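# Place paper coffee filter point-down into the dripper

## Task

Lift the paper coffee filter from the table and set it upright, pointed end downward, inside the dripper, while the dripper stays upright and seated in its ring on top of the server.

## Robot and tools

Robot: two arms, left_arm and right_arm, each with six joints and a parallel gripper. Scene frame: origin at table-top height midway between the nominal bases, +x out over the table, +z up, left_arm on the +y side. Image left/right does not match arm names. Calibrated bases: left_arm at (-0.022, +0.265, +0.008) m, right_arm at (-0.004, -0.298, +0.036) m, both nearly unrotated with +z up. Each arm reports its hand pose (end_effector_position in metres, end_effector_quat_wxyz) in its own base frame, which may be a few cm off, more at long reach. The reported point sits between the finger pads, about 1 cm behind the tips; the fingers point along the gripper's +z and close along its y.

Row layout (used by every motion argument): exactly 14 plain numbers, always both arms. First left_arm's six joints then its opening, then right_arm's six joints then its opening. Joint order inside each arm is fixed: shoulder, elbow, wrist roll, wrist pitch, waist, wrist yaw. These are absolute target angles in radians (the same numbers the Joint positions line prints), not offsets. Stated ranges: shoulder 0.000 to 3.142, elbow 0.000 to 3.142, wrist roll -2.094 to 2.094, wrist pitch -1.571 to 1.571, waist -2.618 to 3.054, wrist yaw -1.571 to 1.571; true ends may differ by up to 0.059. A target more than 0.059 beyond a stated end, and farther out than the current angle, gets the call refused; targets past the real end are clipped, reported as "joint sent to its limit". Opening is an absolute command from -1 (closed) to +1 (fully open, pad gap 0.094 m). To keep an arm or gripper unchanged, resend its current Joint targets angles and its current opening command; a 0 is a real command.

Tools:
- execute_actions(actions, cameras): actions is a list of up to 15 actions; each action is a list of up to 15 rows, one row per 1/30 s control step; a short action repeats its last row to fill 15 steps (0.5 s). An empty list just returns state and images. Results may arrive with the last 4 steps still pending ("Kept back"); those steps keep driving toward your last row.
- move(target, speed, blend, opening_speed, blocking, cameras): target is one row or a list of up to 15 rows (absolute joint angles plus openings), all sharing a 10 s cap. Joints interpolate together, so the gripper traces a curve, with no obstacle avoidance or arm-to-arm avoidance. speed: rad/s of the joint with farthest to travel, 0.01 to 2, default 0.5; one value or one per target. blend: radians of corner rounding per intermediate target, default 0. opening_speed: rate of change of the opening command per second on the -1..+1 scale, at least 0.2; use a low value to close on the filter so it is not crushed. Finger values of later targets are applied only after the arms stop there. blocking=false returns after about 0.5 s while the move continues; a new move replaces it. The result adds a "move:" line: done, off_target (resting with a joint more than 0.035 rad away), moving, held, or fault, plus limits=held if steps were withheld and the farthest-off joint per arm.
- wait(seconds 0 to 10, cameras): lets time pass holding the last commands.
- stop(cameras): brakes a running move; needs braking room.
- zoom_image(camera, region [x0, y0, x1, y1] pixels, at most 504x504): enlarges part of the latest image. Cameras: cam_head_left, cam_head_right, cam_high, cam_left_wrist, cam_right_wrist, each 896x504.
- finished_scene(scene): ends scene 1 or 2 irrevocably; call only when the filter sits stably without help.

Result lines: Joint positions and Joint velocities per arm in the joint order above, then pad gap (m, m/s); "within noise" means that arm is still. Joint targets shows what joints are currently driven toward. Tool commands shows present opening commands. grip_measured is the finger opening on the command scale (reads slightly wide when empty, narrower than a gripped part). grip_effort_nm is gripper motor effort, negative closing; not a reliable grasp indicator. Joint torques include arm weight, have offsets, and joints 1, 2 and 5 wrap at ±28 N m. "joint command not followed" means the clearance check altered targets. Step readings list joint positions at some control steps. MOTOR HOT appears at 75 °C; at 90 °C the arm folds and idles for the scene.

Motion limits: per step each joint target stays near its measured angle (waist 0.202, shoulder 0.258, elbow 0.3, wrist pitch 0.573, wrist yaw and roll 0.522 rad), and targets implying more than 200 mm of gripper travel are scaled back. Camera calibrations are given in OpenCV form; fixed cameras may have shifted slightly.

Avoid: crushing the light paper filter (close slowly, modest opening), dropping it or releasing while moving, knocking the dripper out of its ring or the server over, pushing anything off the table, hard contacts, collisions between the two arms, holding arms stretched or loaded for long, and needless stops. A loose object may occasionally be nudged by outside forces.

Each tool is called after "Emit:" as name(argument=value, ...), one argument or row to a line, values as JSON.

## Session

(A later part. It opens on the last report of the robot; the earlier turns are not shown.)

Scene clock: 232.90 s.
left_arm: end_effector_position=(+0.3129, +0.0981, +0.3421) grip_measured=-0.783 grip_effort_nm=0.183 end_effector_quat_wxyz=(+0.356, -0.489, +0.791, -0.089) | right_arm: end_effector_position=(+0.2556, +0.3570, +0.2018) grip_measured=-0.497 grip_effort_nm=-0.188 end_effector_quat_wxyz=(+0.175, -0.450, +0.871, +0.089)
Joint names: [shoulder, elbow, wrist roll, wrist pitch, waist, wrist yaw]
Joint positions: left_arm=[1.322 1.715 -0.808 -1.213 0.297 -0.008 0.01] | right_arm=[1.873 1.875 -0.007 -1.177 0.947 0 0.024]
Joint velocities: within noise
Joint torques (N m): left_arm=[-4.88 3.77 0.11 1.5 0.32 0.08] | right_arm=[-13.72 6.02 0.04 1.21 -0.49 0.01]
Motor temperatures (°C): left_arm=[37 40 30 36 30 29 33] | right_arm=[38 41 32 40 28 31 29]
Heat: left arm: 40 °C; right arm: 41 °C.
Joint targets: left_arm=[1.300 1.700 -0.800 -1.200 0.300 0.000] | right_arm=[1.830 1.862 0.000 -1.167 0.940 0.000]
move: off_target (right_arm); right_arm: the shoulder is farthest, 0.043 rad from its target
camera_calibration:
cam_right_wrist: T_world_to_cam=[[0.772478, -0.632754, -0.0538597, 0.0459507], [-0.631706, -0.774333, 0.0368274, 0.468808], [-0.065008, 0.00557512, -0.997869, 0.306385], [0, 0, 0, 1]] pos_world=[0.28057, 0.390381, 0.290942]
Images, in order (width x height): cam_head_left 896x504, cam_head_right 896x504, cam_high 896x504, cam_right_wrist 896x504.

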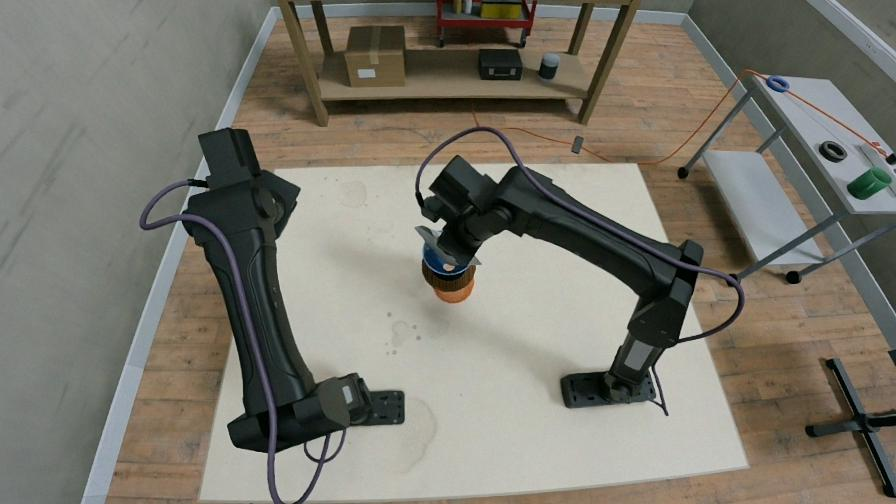

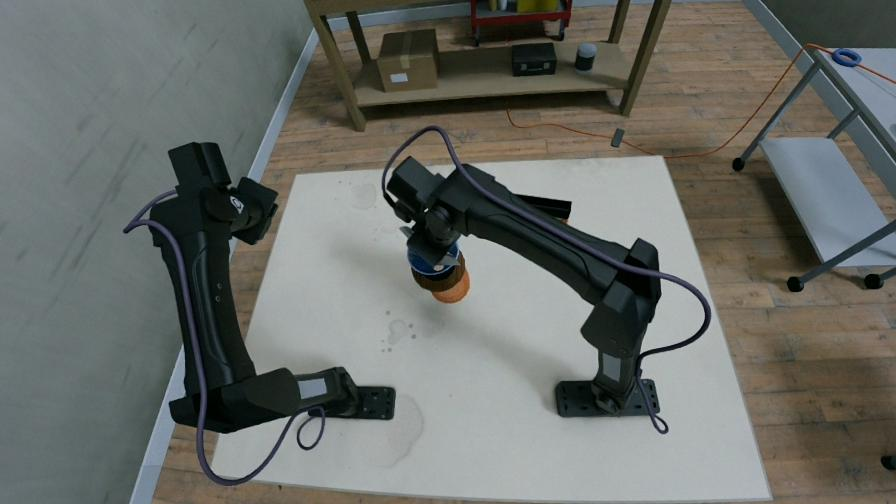

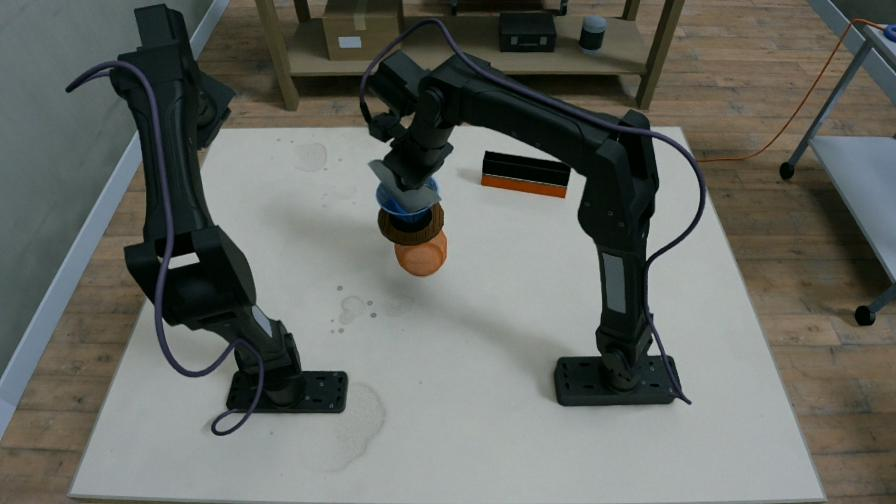

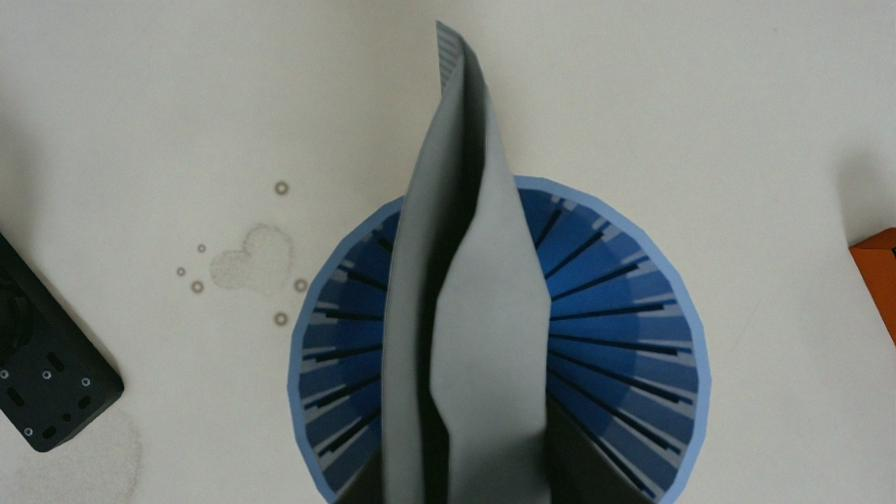

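Emit:
move(
  target=[1.3,1.7,-0.8,-1.2,0.3,0,-0.78,1.8302,1.8624,0,-1.1667,0.94,0,-1],
  opening_speed=0.4,
  cameras=["cam_right_wrist","cam_head_left","cam_head_right","cam_high"],
)

Emit:
zoom_image(
  camera="cam_head_left",
  region=[380, 190, 540, 320],
)

Emit:
zoom_image(
  camera="cam_high",
  region=[340, 130, 500, 290],
)

Emit:
zoom_image(
  camera="cam_head_right",
  region=[360, 190, 520, 320],
)

Scene clock: 234.67 s.
left_arm: end_effector_position=(+0.3129, +0.0981, +0.3421) grip_measured=-0.783 grip_effort_nm=0.188 end_effector_quat_wxyz=(+0.356, -0.489, +0.791, -0.089) | right_arm: end_effector_position=(+0.2556, +0.3570, +0.2018) grip_measured=-0.896 grip_effort_nm=-0.969 end_effector_quat_wxyz=(+0.175, -0.450, +0.871, +0.089)
Joint names: [shoulder, elbow, wrist roll, wrist pitch, waist, wrist yaw]
Joint positions: left_arm=[1.322 1.715 -0.808 -1.213 0.297 -0.008 0.01] | right_arm=[1.873 1.875 -0.007 -1.177 0.947 0 0.005]
Joint velocities: within noise
Joint torques (N m): left_arm=[-4.89 3.78 0.09 1.5 0.32 0.07] | right_arm=[-13.68 6.02 0.04 1.2 -0.5 0.02]
Motor temperatures (°C): left_arm=[37 40 30 36 30 29 33] | right_arm=[39 41 32 39 28 31 29]
Heat: left arm: 40 °C; right arm: 41 °C.
Joint targets: left_arm=[1.300 1.700 -0.800 -1.200 0.300 0.000] | right_arm=[1.830 1.862 0.000 -1.167 0.940 0.000]
move: off_target (right_arm); right_arm: the shoulder is farthest, 0.043 rad from its target
camera_calibration:
cam_right_wrist: T_world_to_cam=[[0.772478, -0.632754, -0.0538597, 0.0459507], [-0.631706, -0.774333, 0.0368274, 0.468808], [-0.065008, 0.00557512, -0.997869, 0.306385], [0, 0, 0, 1]] pos_world=[0.28057, 0.390381, 0.290942]
Images, in order (width x height): cam_head_left 896x504, cam_head_right 896x504, cam_high 896x504, cam_right_wrist 896x504.

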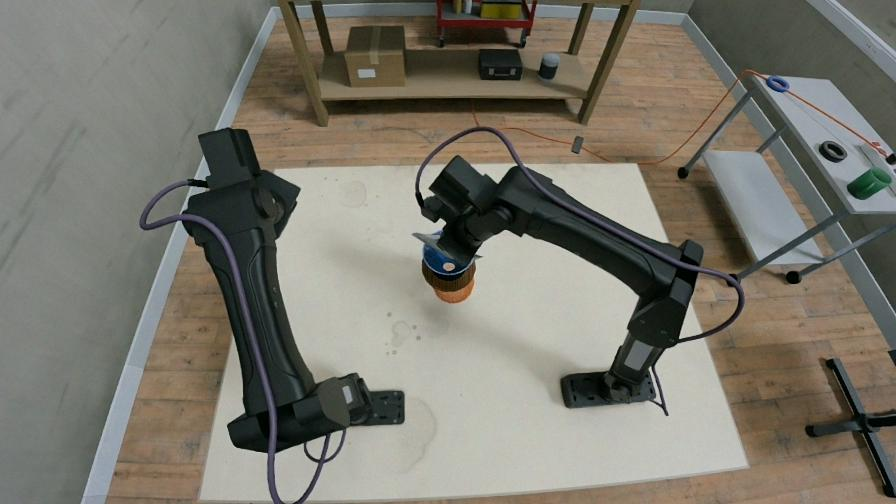

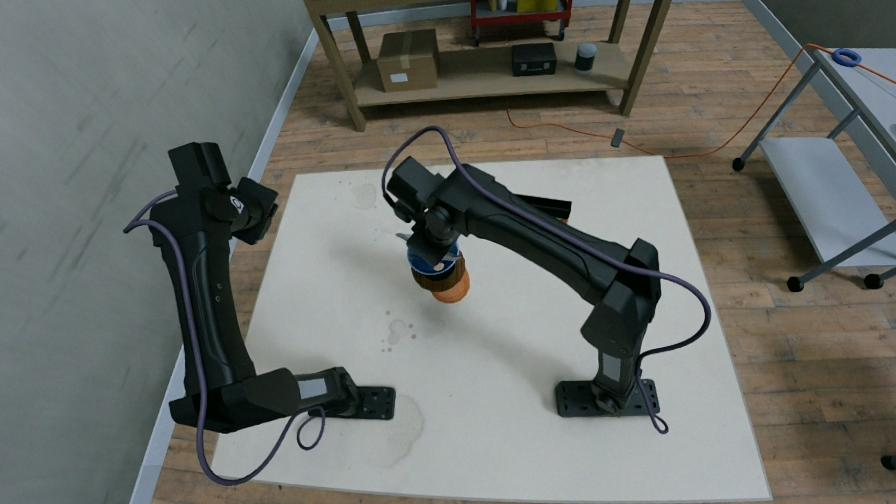

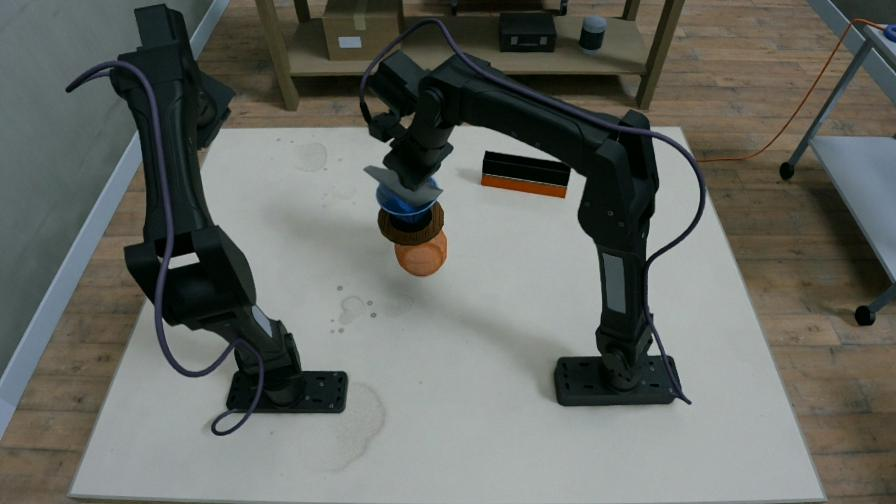

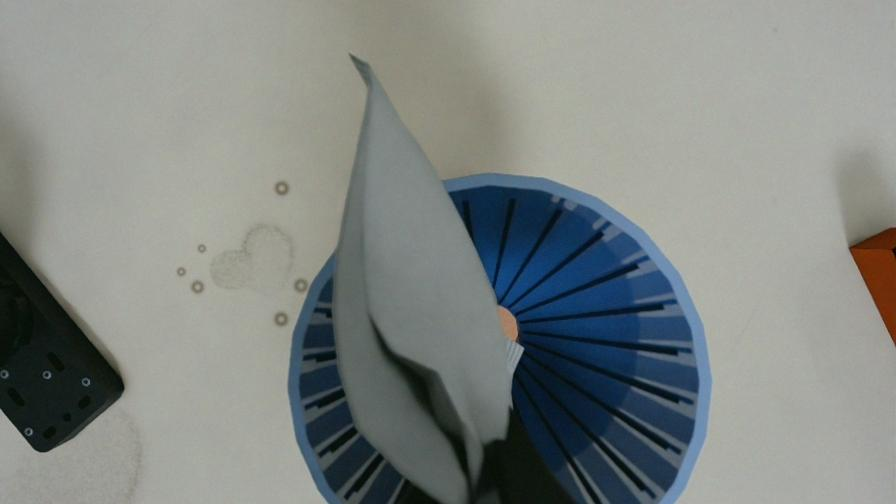

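Scaled by 3.150 from the camera's 896x504 image, which has a finer 1280x720 frame.

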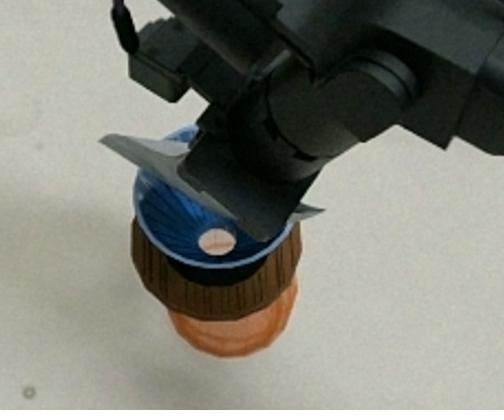

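Scaled by 3.150 from the camera's 896x504 image, which has a finer 1280x720 frame.

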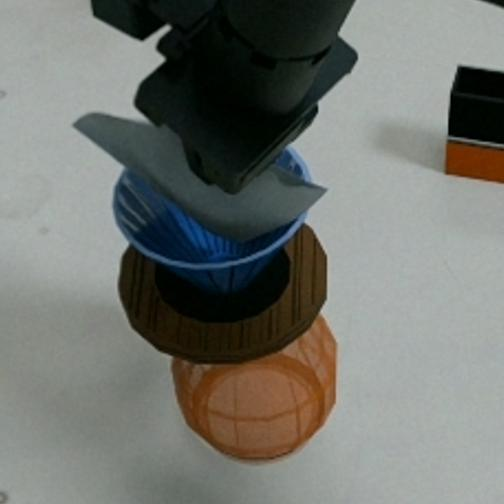

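Scaled by 3.150 from the camera's 896x504 image, which has a finer 1280x720 frame.

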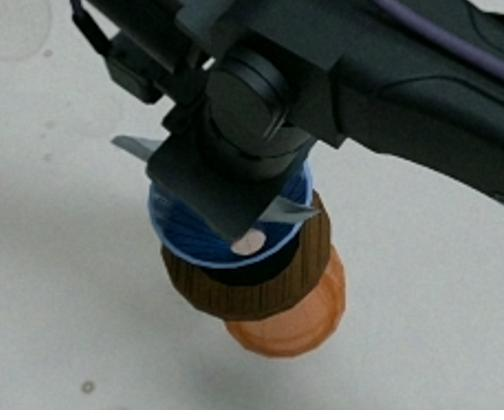

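Emit:
move(
  target=[
    [1.3,1.7,-0.8,-1.2,0.3,0,-0.78,1.8302,1.8624,0,-1.1667,0.94,0,-0.45],
    [1.3,1.7,-0.8,-1.2,0.3,0,-0.78,1.8815,2.0649,0,-1.3179,0.93,0,-0.45],
  ],
  opening_speed=0.3,
  speed=0.15,
  cameras=["cam_right_wrist","cam_head_left","cam_head_right","cam_high"],
)

Emit:
zoom_image(
  camera="cam_head_left",
  region=[380, 190, 540, 320],
)

Emit:
zoom_image(
  camera="cam_high",
  region=[340, 130, 500, 290],
)

Scene clock: 239.80 s.
left_arm: end_effector_position=(+0.3129, +0.0981, +0.3421) grip_measured=-0.783 grip_effort_nm=0.178 end_effector_quat_wxyz=(+0.356, -0.489, +0.791, -0.089) | right_arm: end_effector_position=(+0.2551, +0.3498, +0.2432) grip_measured=-0.453 grip_effort_nm=0.125 end_effector_quat_wxyz=(+0.188, -0.445, +0.870, +0.095)
Joint names: [shoulder, elbow, wrist roll, wrist pitch, waist, wrist yaw]
Joint positions: left_arm=[1.322 1.715 -0.808 -1.213 0.297 -0.008 0.01] | right_arm=[1.873 2.036 -0.007 -1.309 0.938 0 0.026]
Joint velocities: within noise
Joint torques (N m): left_arm=[-4.81 3.81 0.1 1.51 0.4 0.08] | right_arm=[-8.64 9.06 0.04 1.06 -0.64 0.02]
Motor temperatures (°C): left_arm=[37 40 30 36 30 29 33] | right_arm=[40 41 32 39 28 31 29]
Heat: left arm: 40 °C; right arm: 41 °C.
Joint targets: left_arm=[1.300 1.700 -0.800 -1.200 0.300 0.000] | right_arm=[1.882 2.065 0.000 -1.318 0.930 0.000]
move: done
camera_calibration:
cam_right_wrist: T_world_to_cam=[[0.767847, -0.63821, -0.0556675, 0.0475382], [-0.63886, -0.769286, 0.00751573, 0.468548], [-0.0476208, 0.0297928, -0.998421, 0.334906], [0, 0, 0, 1]] pos_world=[0.278783, 0.380809, 0.333503]
Images, in order (width x height): cam_head_left 896x504, cam_head_right 896x504, cam_high 896x504, cam_right_wrist 896x504.

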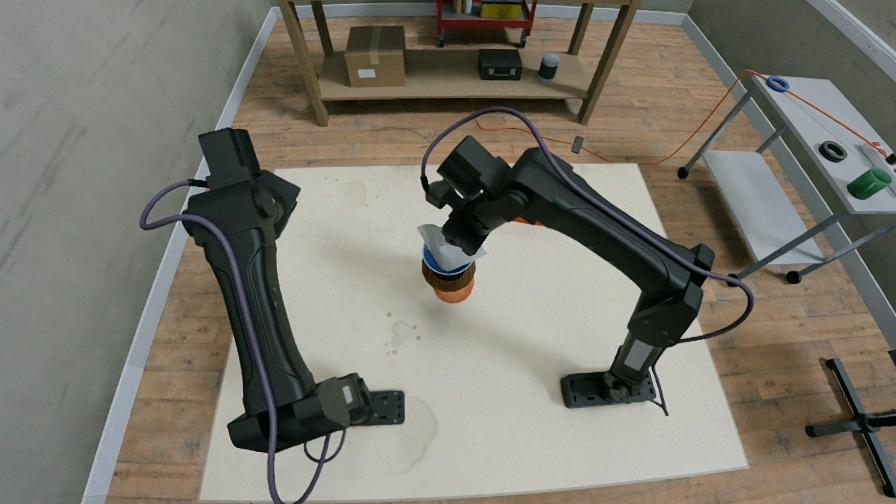

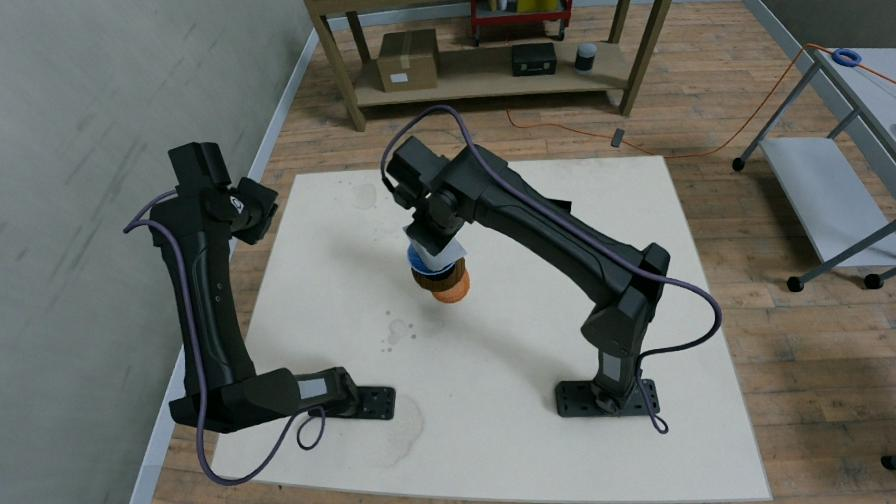

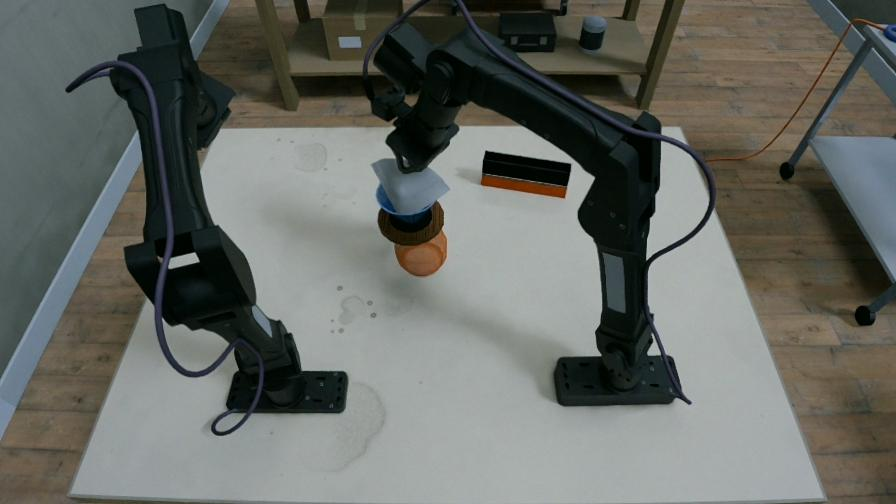

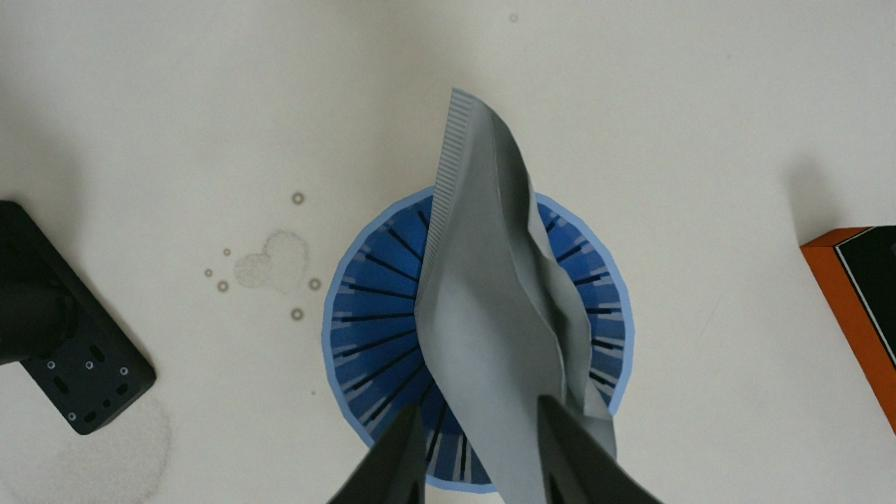

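Scaled by 3.150 from the camera's 896x504 image, which has a finer 1280x720 frame.

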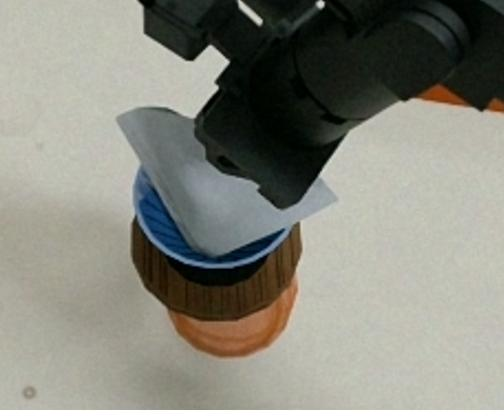

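Scaled by 3.150 from the camera's 896x504 image, which has a finer 1280x720 frame.

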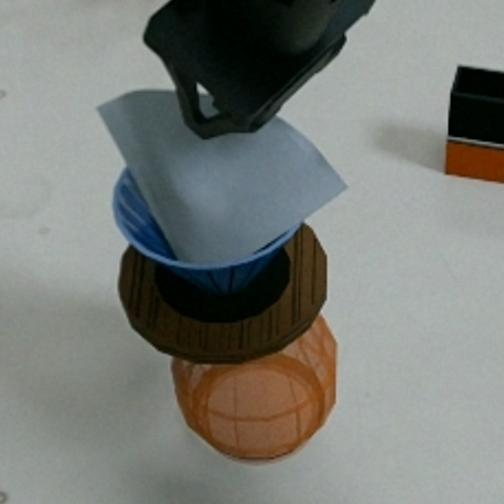

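Emit:
zoom_image(
  camera="cam_right_wrist",
  region=[350, 250, 700, 504],
)

Emit:
zoom_image(
  camera="cam_head_right",
  region=[360, 190, 520, 320],
)

Scaled by 1.440 from the camera's 896x504 image, which has a finer 1280x720 frame.

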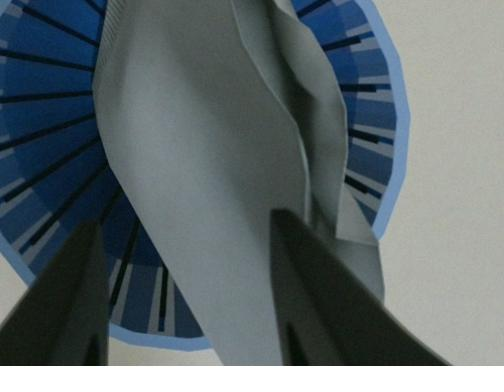

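Scaled by 3.150 from the camera's 896x504 image, which has a finer 1280x720 frame.

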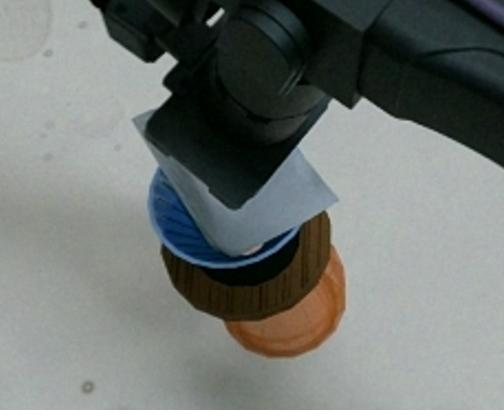

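Emit:
move(
  target=[
    [1.3,1.7,-0.8,-1.2,0.3,0,-0.78,2.0011,2.4135,0,-1.5469,0.93,0,-0.45],
    [1.3,1.7,-0.8,-1.2,0.3,0,-0.78,2.0011,2.4135,0,-1.5469,0.9,0,1],
  ],
  speed=0.2,
  cameras=["cam_right_wrist","cam_head_left","cam_head_right","cam_high"],
)

Emit:
zoom_image(
  camera="cam_head_left",
  region=[380, 190, 540, 320],
)

Emit:
zoom_image(
  camera="cam_high",
  region=[340, 130, 500, 290],
)

Scene clock: 243.13 s.
left_arm: end_effector_position=(+0.3129, +0.0981, +0.3421) grip_measured=-0.783 grip_effort_nm=0.188 end_effector_quat_wxyz=(+0.356, -0.489, +0.791, -0.089) | right_arm: end_effector_position=(+0.2664, +0.3392, +0.2887) grip_measured=+0.997 grip_effort_nm=0.129 end_effector_quat_wxyz=(+0.197, -0.428, +0.877, +0.095)
Joint names: [shoulder, elbow, wrist roll, wrist pitch, waist, wrist yaw]
Joint positions: left_arm=[1.322 1.715 -0.808 -1.213 0.297 -0.008 0.01] | right_arm=[1.977 2.386 -0.006 -1.539 0.903 0 0.094]
Joint velocities: within noise
Joint torques (N m): left_arm=[-4.9 3.85 0.11 1.51 0.28 0.05] | right_arm=[-7.46 8.27 0.03 1.09 -0.17 0.01]
Motor temperatures (°C): left_arm=[37 40 30 36 30 29 33] | right_arm=[40 41 32 39 28 31 29]
Heat: left arm: 40 °C; right arm: 41 °C.
Joint targets: left_arm=[1.300 1.700 -0.800 -1.200 0.300 0.000] | right_arm=[2.001 2.413 0.000 -1.547 0.900 0.000]
move: done
camera_calibration:
cam_right_wrist: T_world_to_cam=[[0.744955, -0.664722, -0.0564518, 0.0499652], [-0.666118, -0.745798, -0.00848782, 0.471175], [-0.0364596, 0.0439266, -0.998369, 0.373492], [0, 0, 0, 1]] pos_world=[0.290254, 0.368208, 0.379703]
Images, in order (width x height): cam_head_left 896x504, cam_head_right 896x504, cam_high 896x504, cam_right_wrist 896x504.

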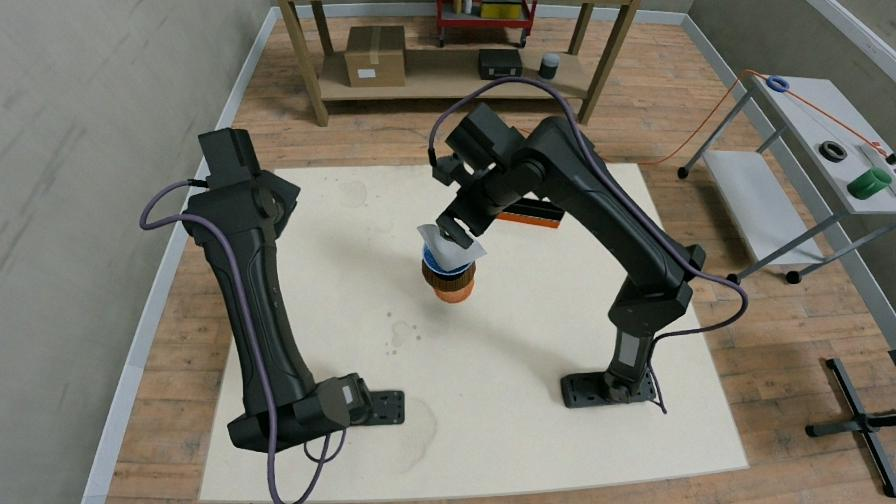

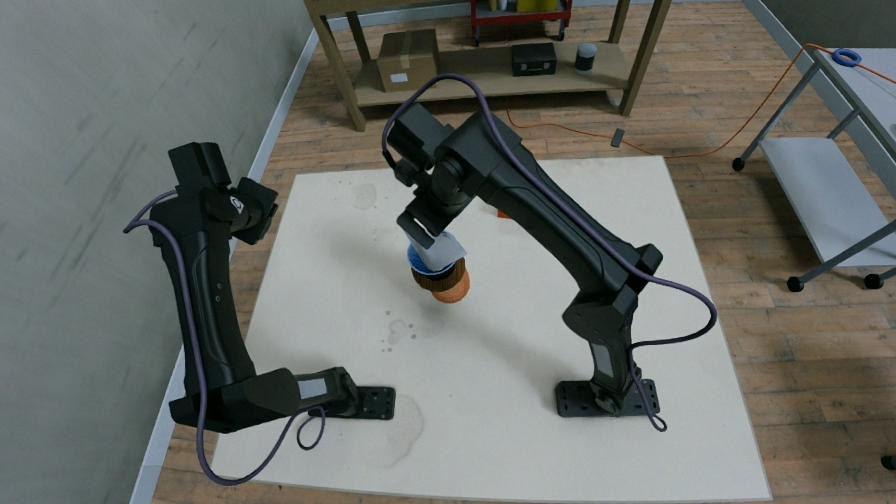

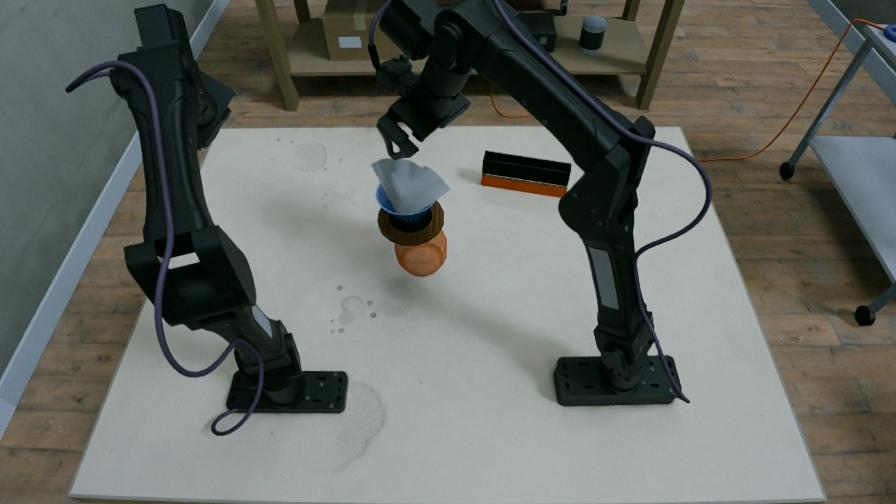

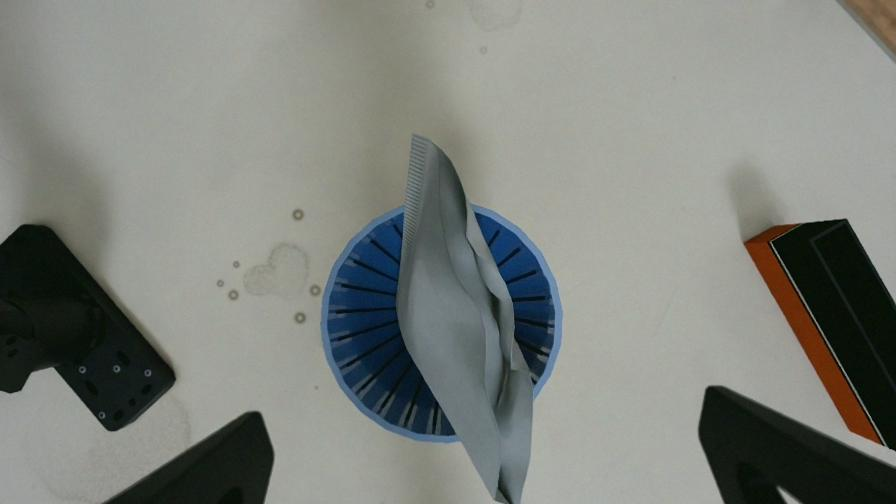

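Scaled by 3.150 from the camera's 896x504 image, which has a finer 1280x720 frame.

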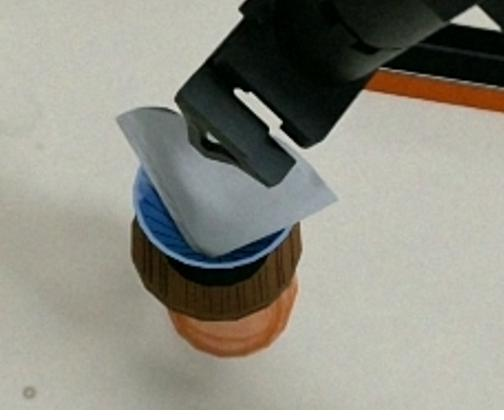

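Scaled by 3.150 from the camera's 896x504 image, which has a finer 1280x720 frame.

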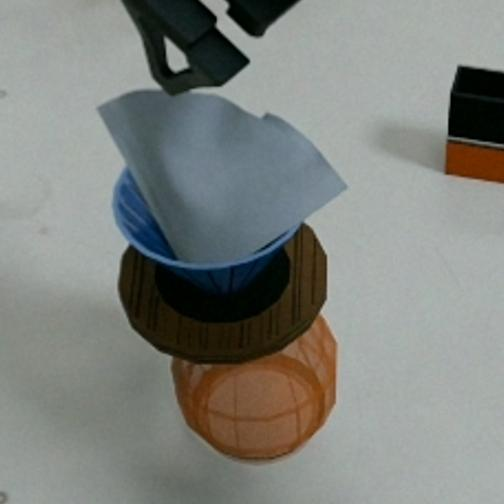

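Emit:
move(
  target=[
    [1.3,1.7,-0.8,-1.2,0.3,0,-0.78,1.8676,2.016,0,-1.2829,0.9,0,1],
    [1.3,1.7,-0.8,-1.2,0.3,0,-0.78,1.8676,2.016,0,-1.2829,0.9,0,-0.5],
  ],
  speed=0.2,
  opening_speed=0.5,
  cameras=["cam_right_wrist","cam_head_left","cam_head_right","cam_high"],
)

Emit:
zoom_image(
  camera="cam_head_left",
  region=[380, 190, 540, 320],
)

Emit:
zoom_image(
  camera="cam_high",
  region=[340, 130, 500, 290],
)

Scene clock: 249.53 s.
left_arm: end_effector_position=(+0.3129, +0.0981, +0.3421) grip_measured=-0.783 grip_effort_nm=0.193 end_effector_quat_wxyz=(+0.356, -0.489, +0.791, -0.089) | right_arm: end_effector_position=(+0.2717, +0.3458, +0.2267) grip_measured=-0.497 grip_effort_nm=-0.183 end_effector_quat_wxyz=(+0.177, -0.431, +0.881, +0.085)
Joint names: [shoulder, elbow, wrist roll, wrist pitch, waist, wrist yaw]
Joint positions: left_arm=[1.322 1.715 -0.808 -1.213 0.297 -0.008 0.01] | right_arm=[1.911 2.029 -0.006 -1.294 0.903 0 0.024]
Joint velocities: within noise
Joint torques (N m): left_arm=[-4.88 3.82 0.1 1.49 0.29 0.08] | right_arm=[-13.83 5.79 0.03 1.21 -0.17 0.01]
Motor temperatures (°C): left_arm=[37 40 30 37 30 29 33] | right_arm=[40 41 32 38 28 31 29]
Heat: left arm: 40 °C; right arm: 41 °C.
Joint targets: left_arm=[1.300 1.700 -0.800 -1.200 0.300 0.000] | right_arm=[1.867 2.016 0.000 -1.283 0.900 0.000]
move: off_target (right_arm); target 2's new numbers were sent with right_arm's shoulder 0.043 rad from that target; right_arm: the shoulder is farthest, 0.043 rad from its target
camera_calibration:
cam_right_wrist: T_world_to_cam=[[0.743407, -0.666684, -0.0536553, 0.0474395], [-0.665719, -0.745294, 0.036815, 0.46857], [-0.0645329, 0.00835082, -0.997881, 0.331253], [0, 0, 0, 1]] pos_world=[0.298046, 0.378083, 0.315846]
Images, in order (width x height): cam_head_left 896x504, cam_head_right 896x504, cam_high 896x504, cam_right_wrist 896x504.

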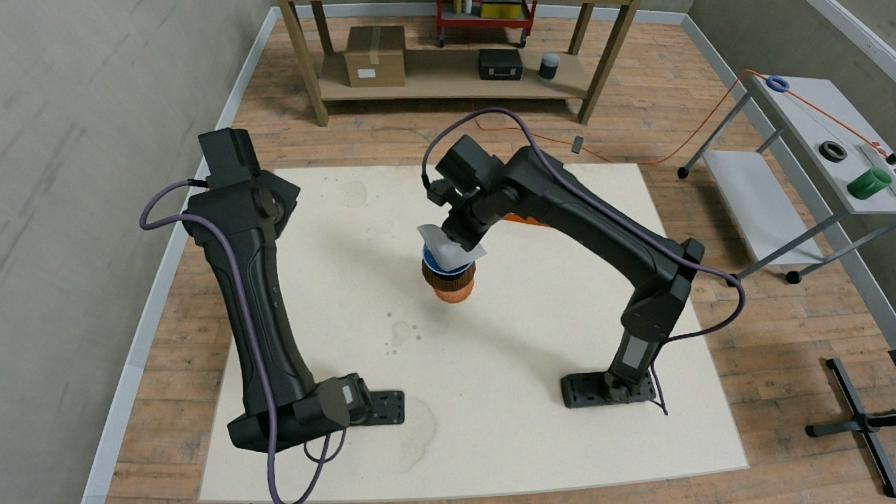

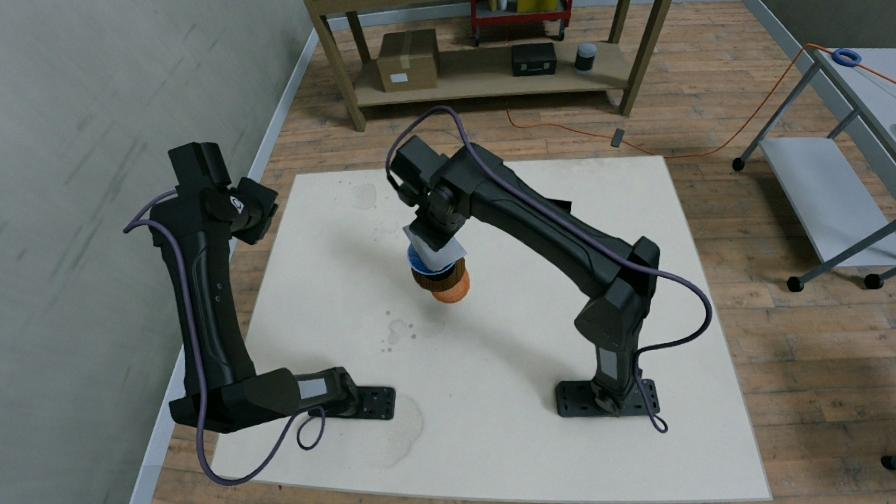

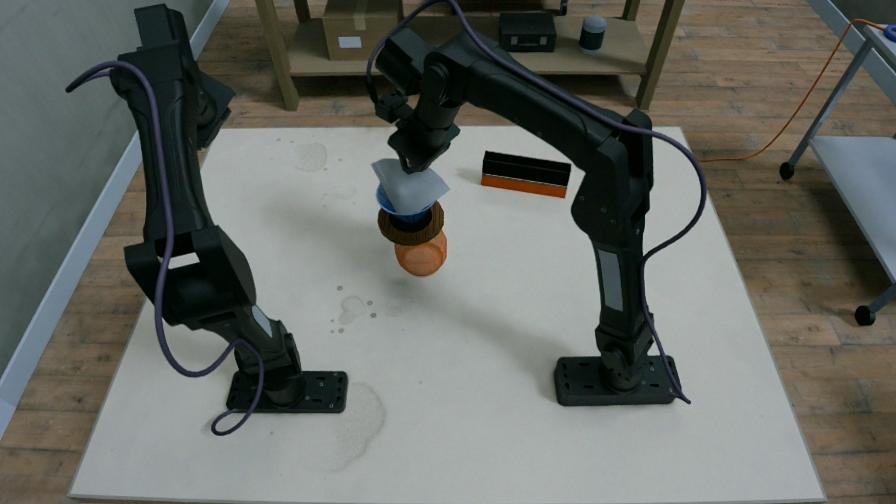

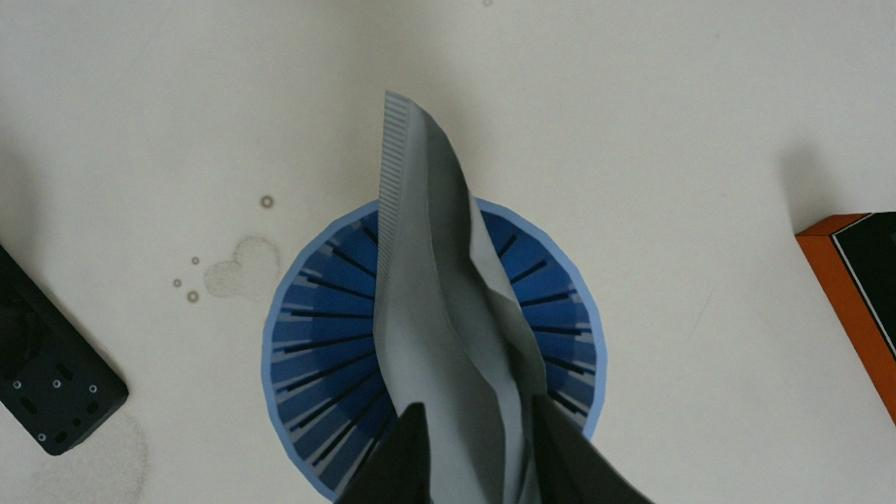

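Scaled by 3.150 from the camera's 896x504 image, which has a finer 1280x720 frame.

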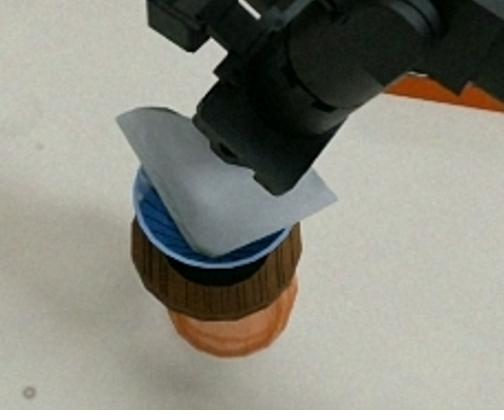

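Scaled by 3.150 from the camera's 896x504 image, which has a finer 1280x720 frame.

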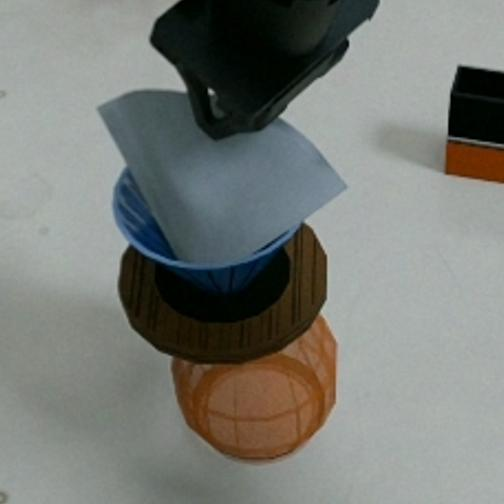

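Emit:
move(
  target=[1.3,1.7,-0.8,-1.2,0.3,0,-0.78,1.8676,2.016,0,-1.2829,0.9,0,-1],
  opening_speed=0.3,
  cameras=["cam_right_wrist","cam_head_left","cam_head_right","cam_high"],
)

Emit:
zoom_image(
  camera="cam_head_left",
  region=[380, 190, 540, 320],
)

Emit:
zoom_image(
  camera="cam_high",
  region=[340, 130, 500, 290],
)

Scene clock: 251.57 s.
left_arm: end_effector_position=(+0.3129, +0.0981, +0.3421) grip_measured=-0.783 grip_effort_nm=0.188 end_effector_quat_wxyz=(+0.356, -0.489, +0.791, -0.089) | right_arm: end_effector_position=(+0.2718, +0.3460, +0.2268) grip_measured=-0.987 grip_effort_nm=-0.720 end_effector_quat_wxyz=(+0.177, -0.430, +0.881, +0.085)
Joint names: [shoulder, elbow, wrist roll, wrist pitch, waist, wrist yaw]
Joint positions: left_arm=[1.322 1.715 -0.808 -1.213 0.297 -0.008 0.01] | right_arm=[1.911 2.029 -0.006 -1.293 0.903 0 0.001]
Joint velocities: within noise
Joint torques (N m): left_arm=[-4.88 3.77 0.1 1.51 0.31 0.06] | right_arm=[-13.85 5.82 0.04 1.21 -0.17 0.01]
Motor temperatures (°C): left_arm=[37 40 30 37 30 29 33] | right_arm=[40 41 32 38 28 31 29]
Heat: left arm: 40 °C; right arm: 41 °C.
Joint targets: left_arm=[1.300 1.700 -0.800 -1.200 0.300 0.000] | right_arm=[1.867 2.016 0.000 -1.283 0.900 0.000]
move: off_target (right_arm); right_arm: the shoulder is farthest, 0.043 rad from its target
camera_calibration:
cam_right_wrist: T_world_to_cam=[[0.743432, -0.666652, -0.0537032, 0.0474473], [-0.665736, -0.745315, 0.036054, 0.468927], [-0.0640613, 0.00894849, -0.997906, 0.331002], [0, 0, 0, 1]] pos_world=[0.298112, 0.378167, 0.315951]
Images, in order (width x height): cam_head_left 896x504, cam_head_right 896x504, cam_high 896x504, cam_right_wrist 896x504.

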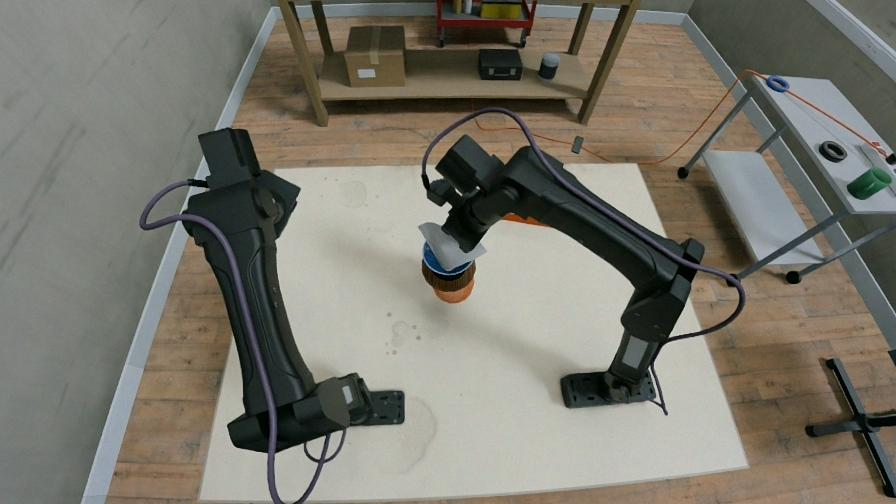

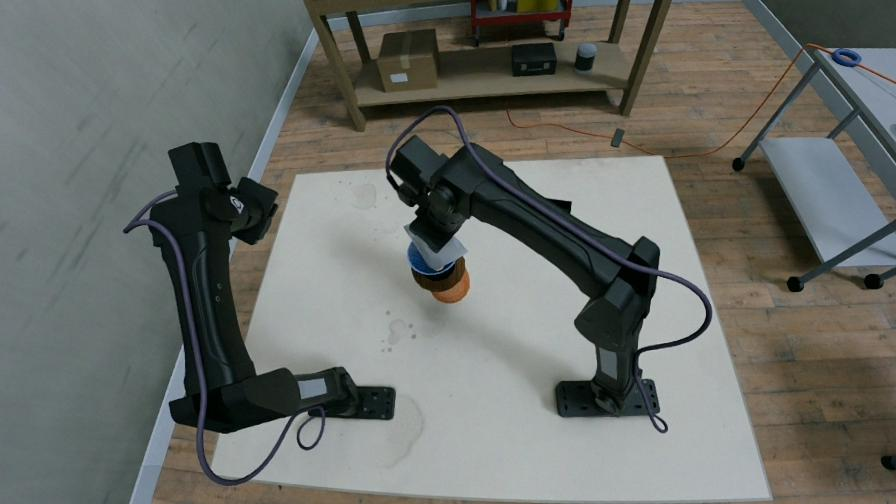

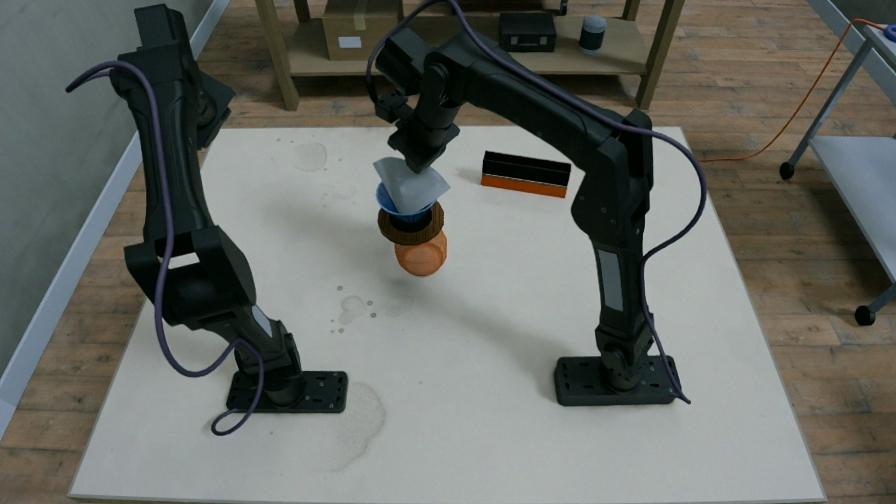

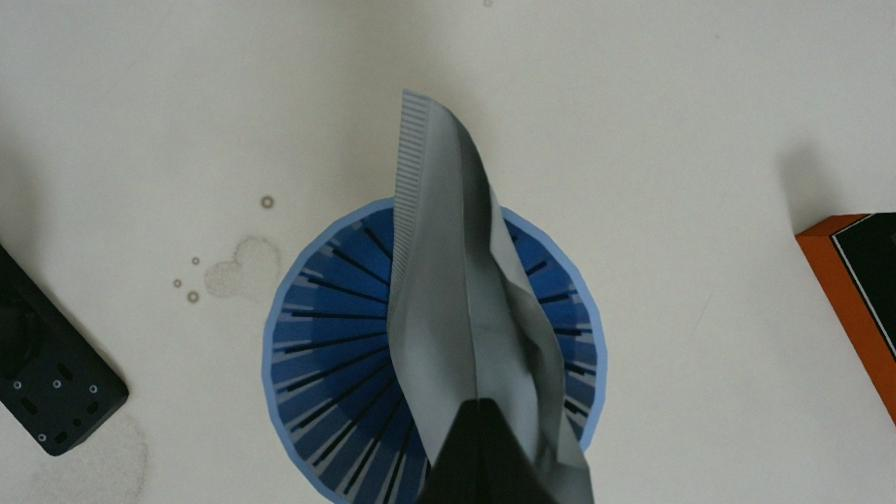

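Scaled by 3.150 from the camera's 896x504 image, which has a finer 1280x720 frame.

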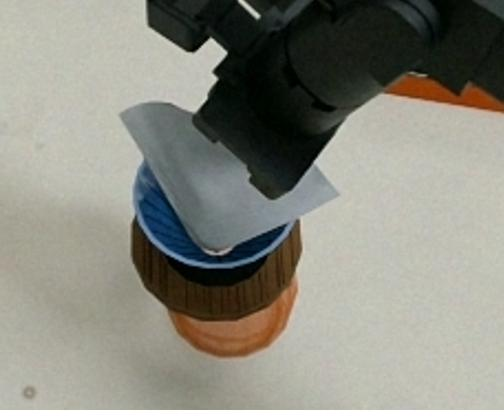

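Scaled by 3.150 from the camera's 896x504 image, which has a finer 1280x720 frame.

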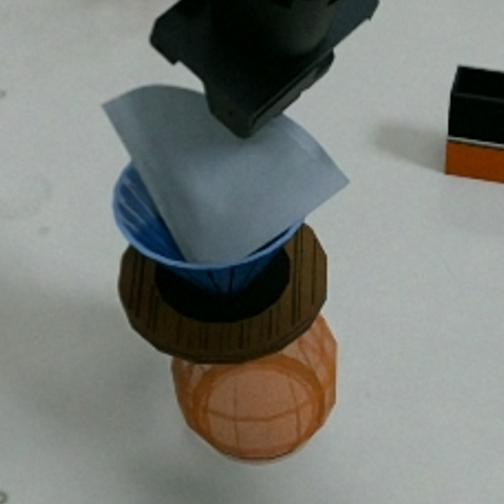

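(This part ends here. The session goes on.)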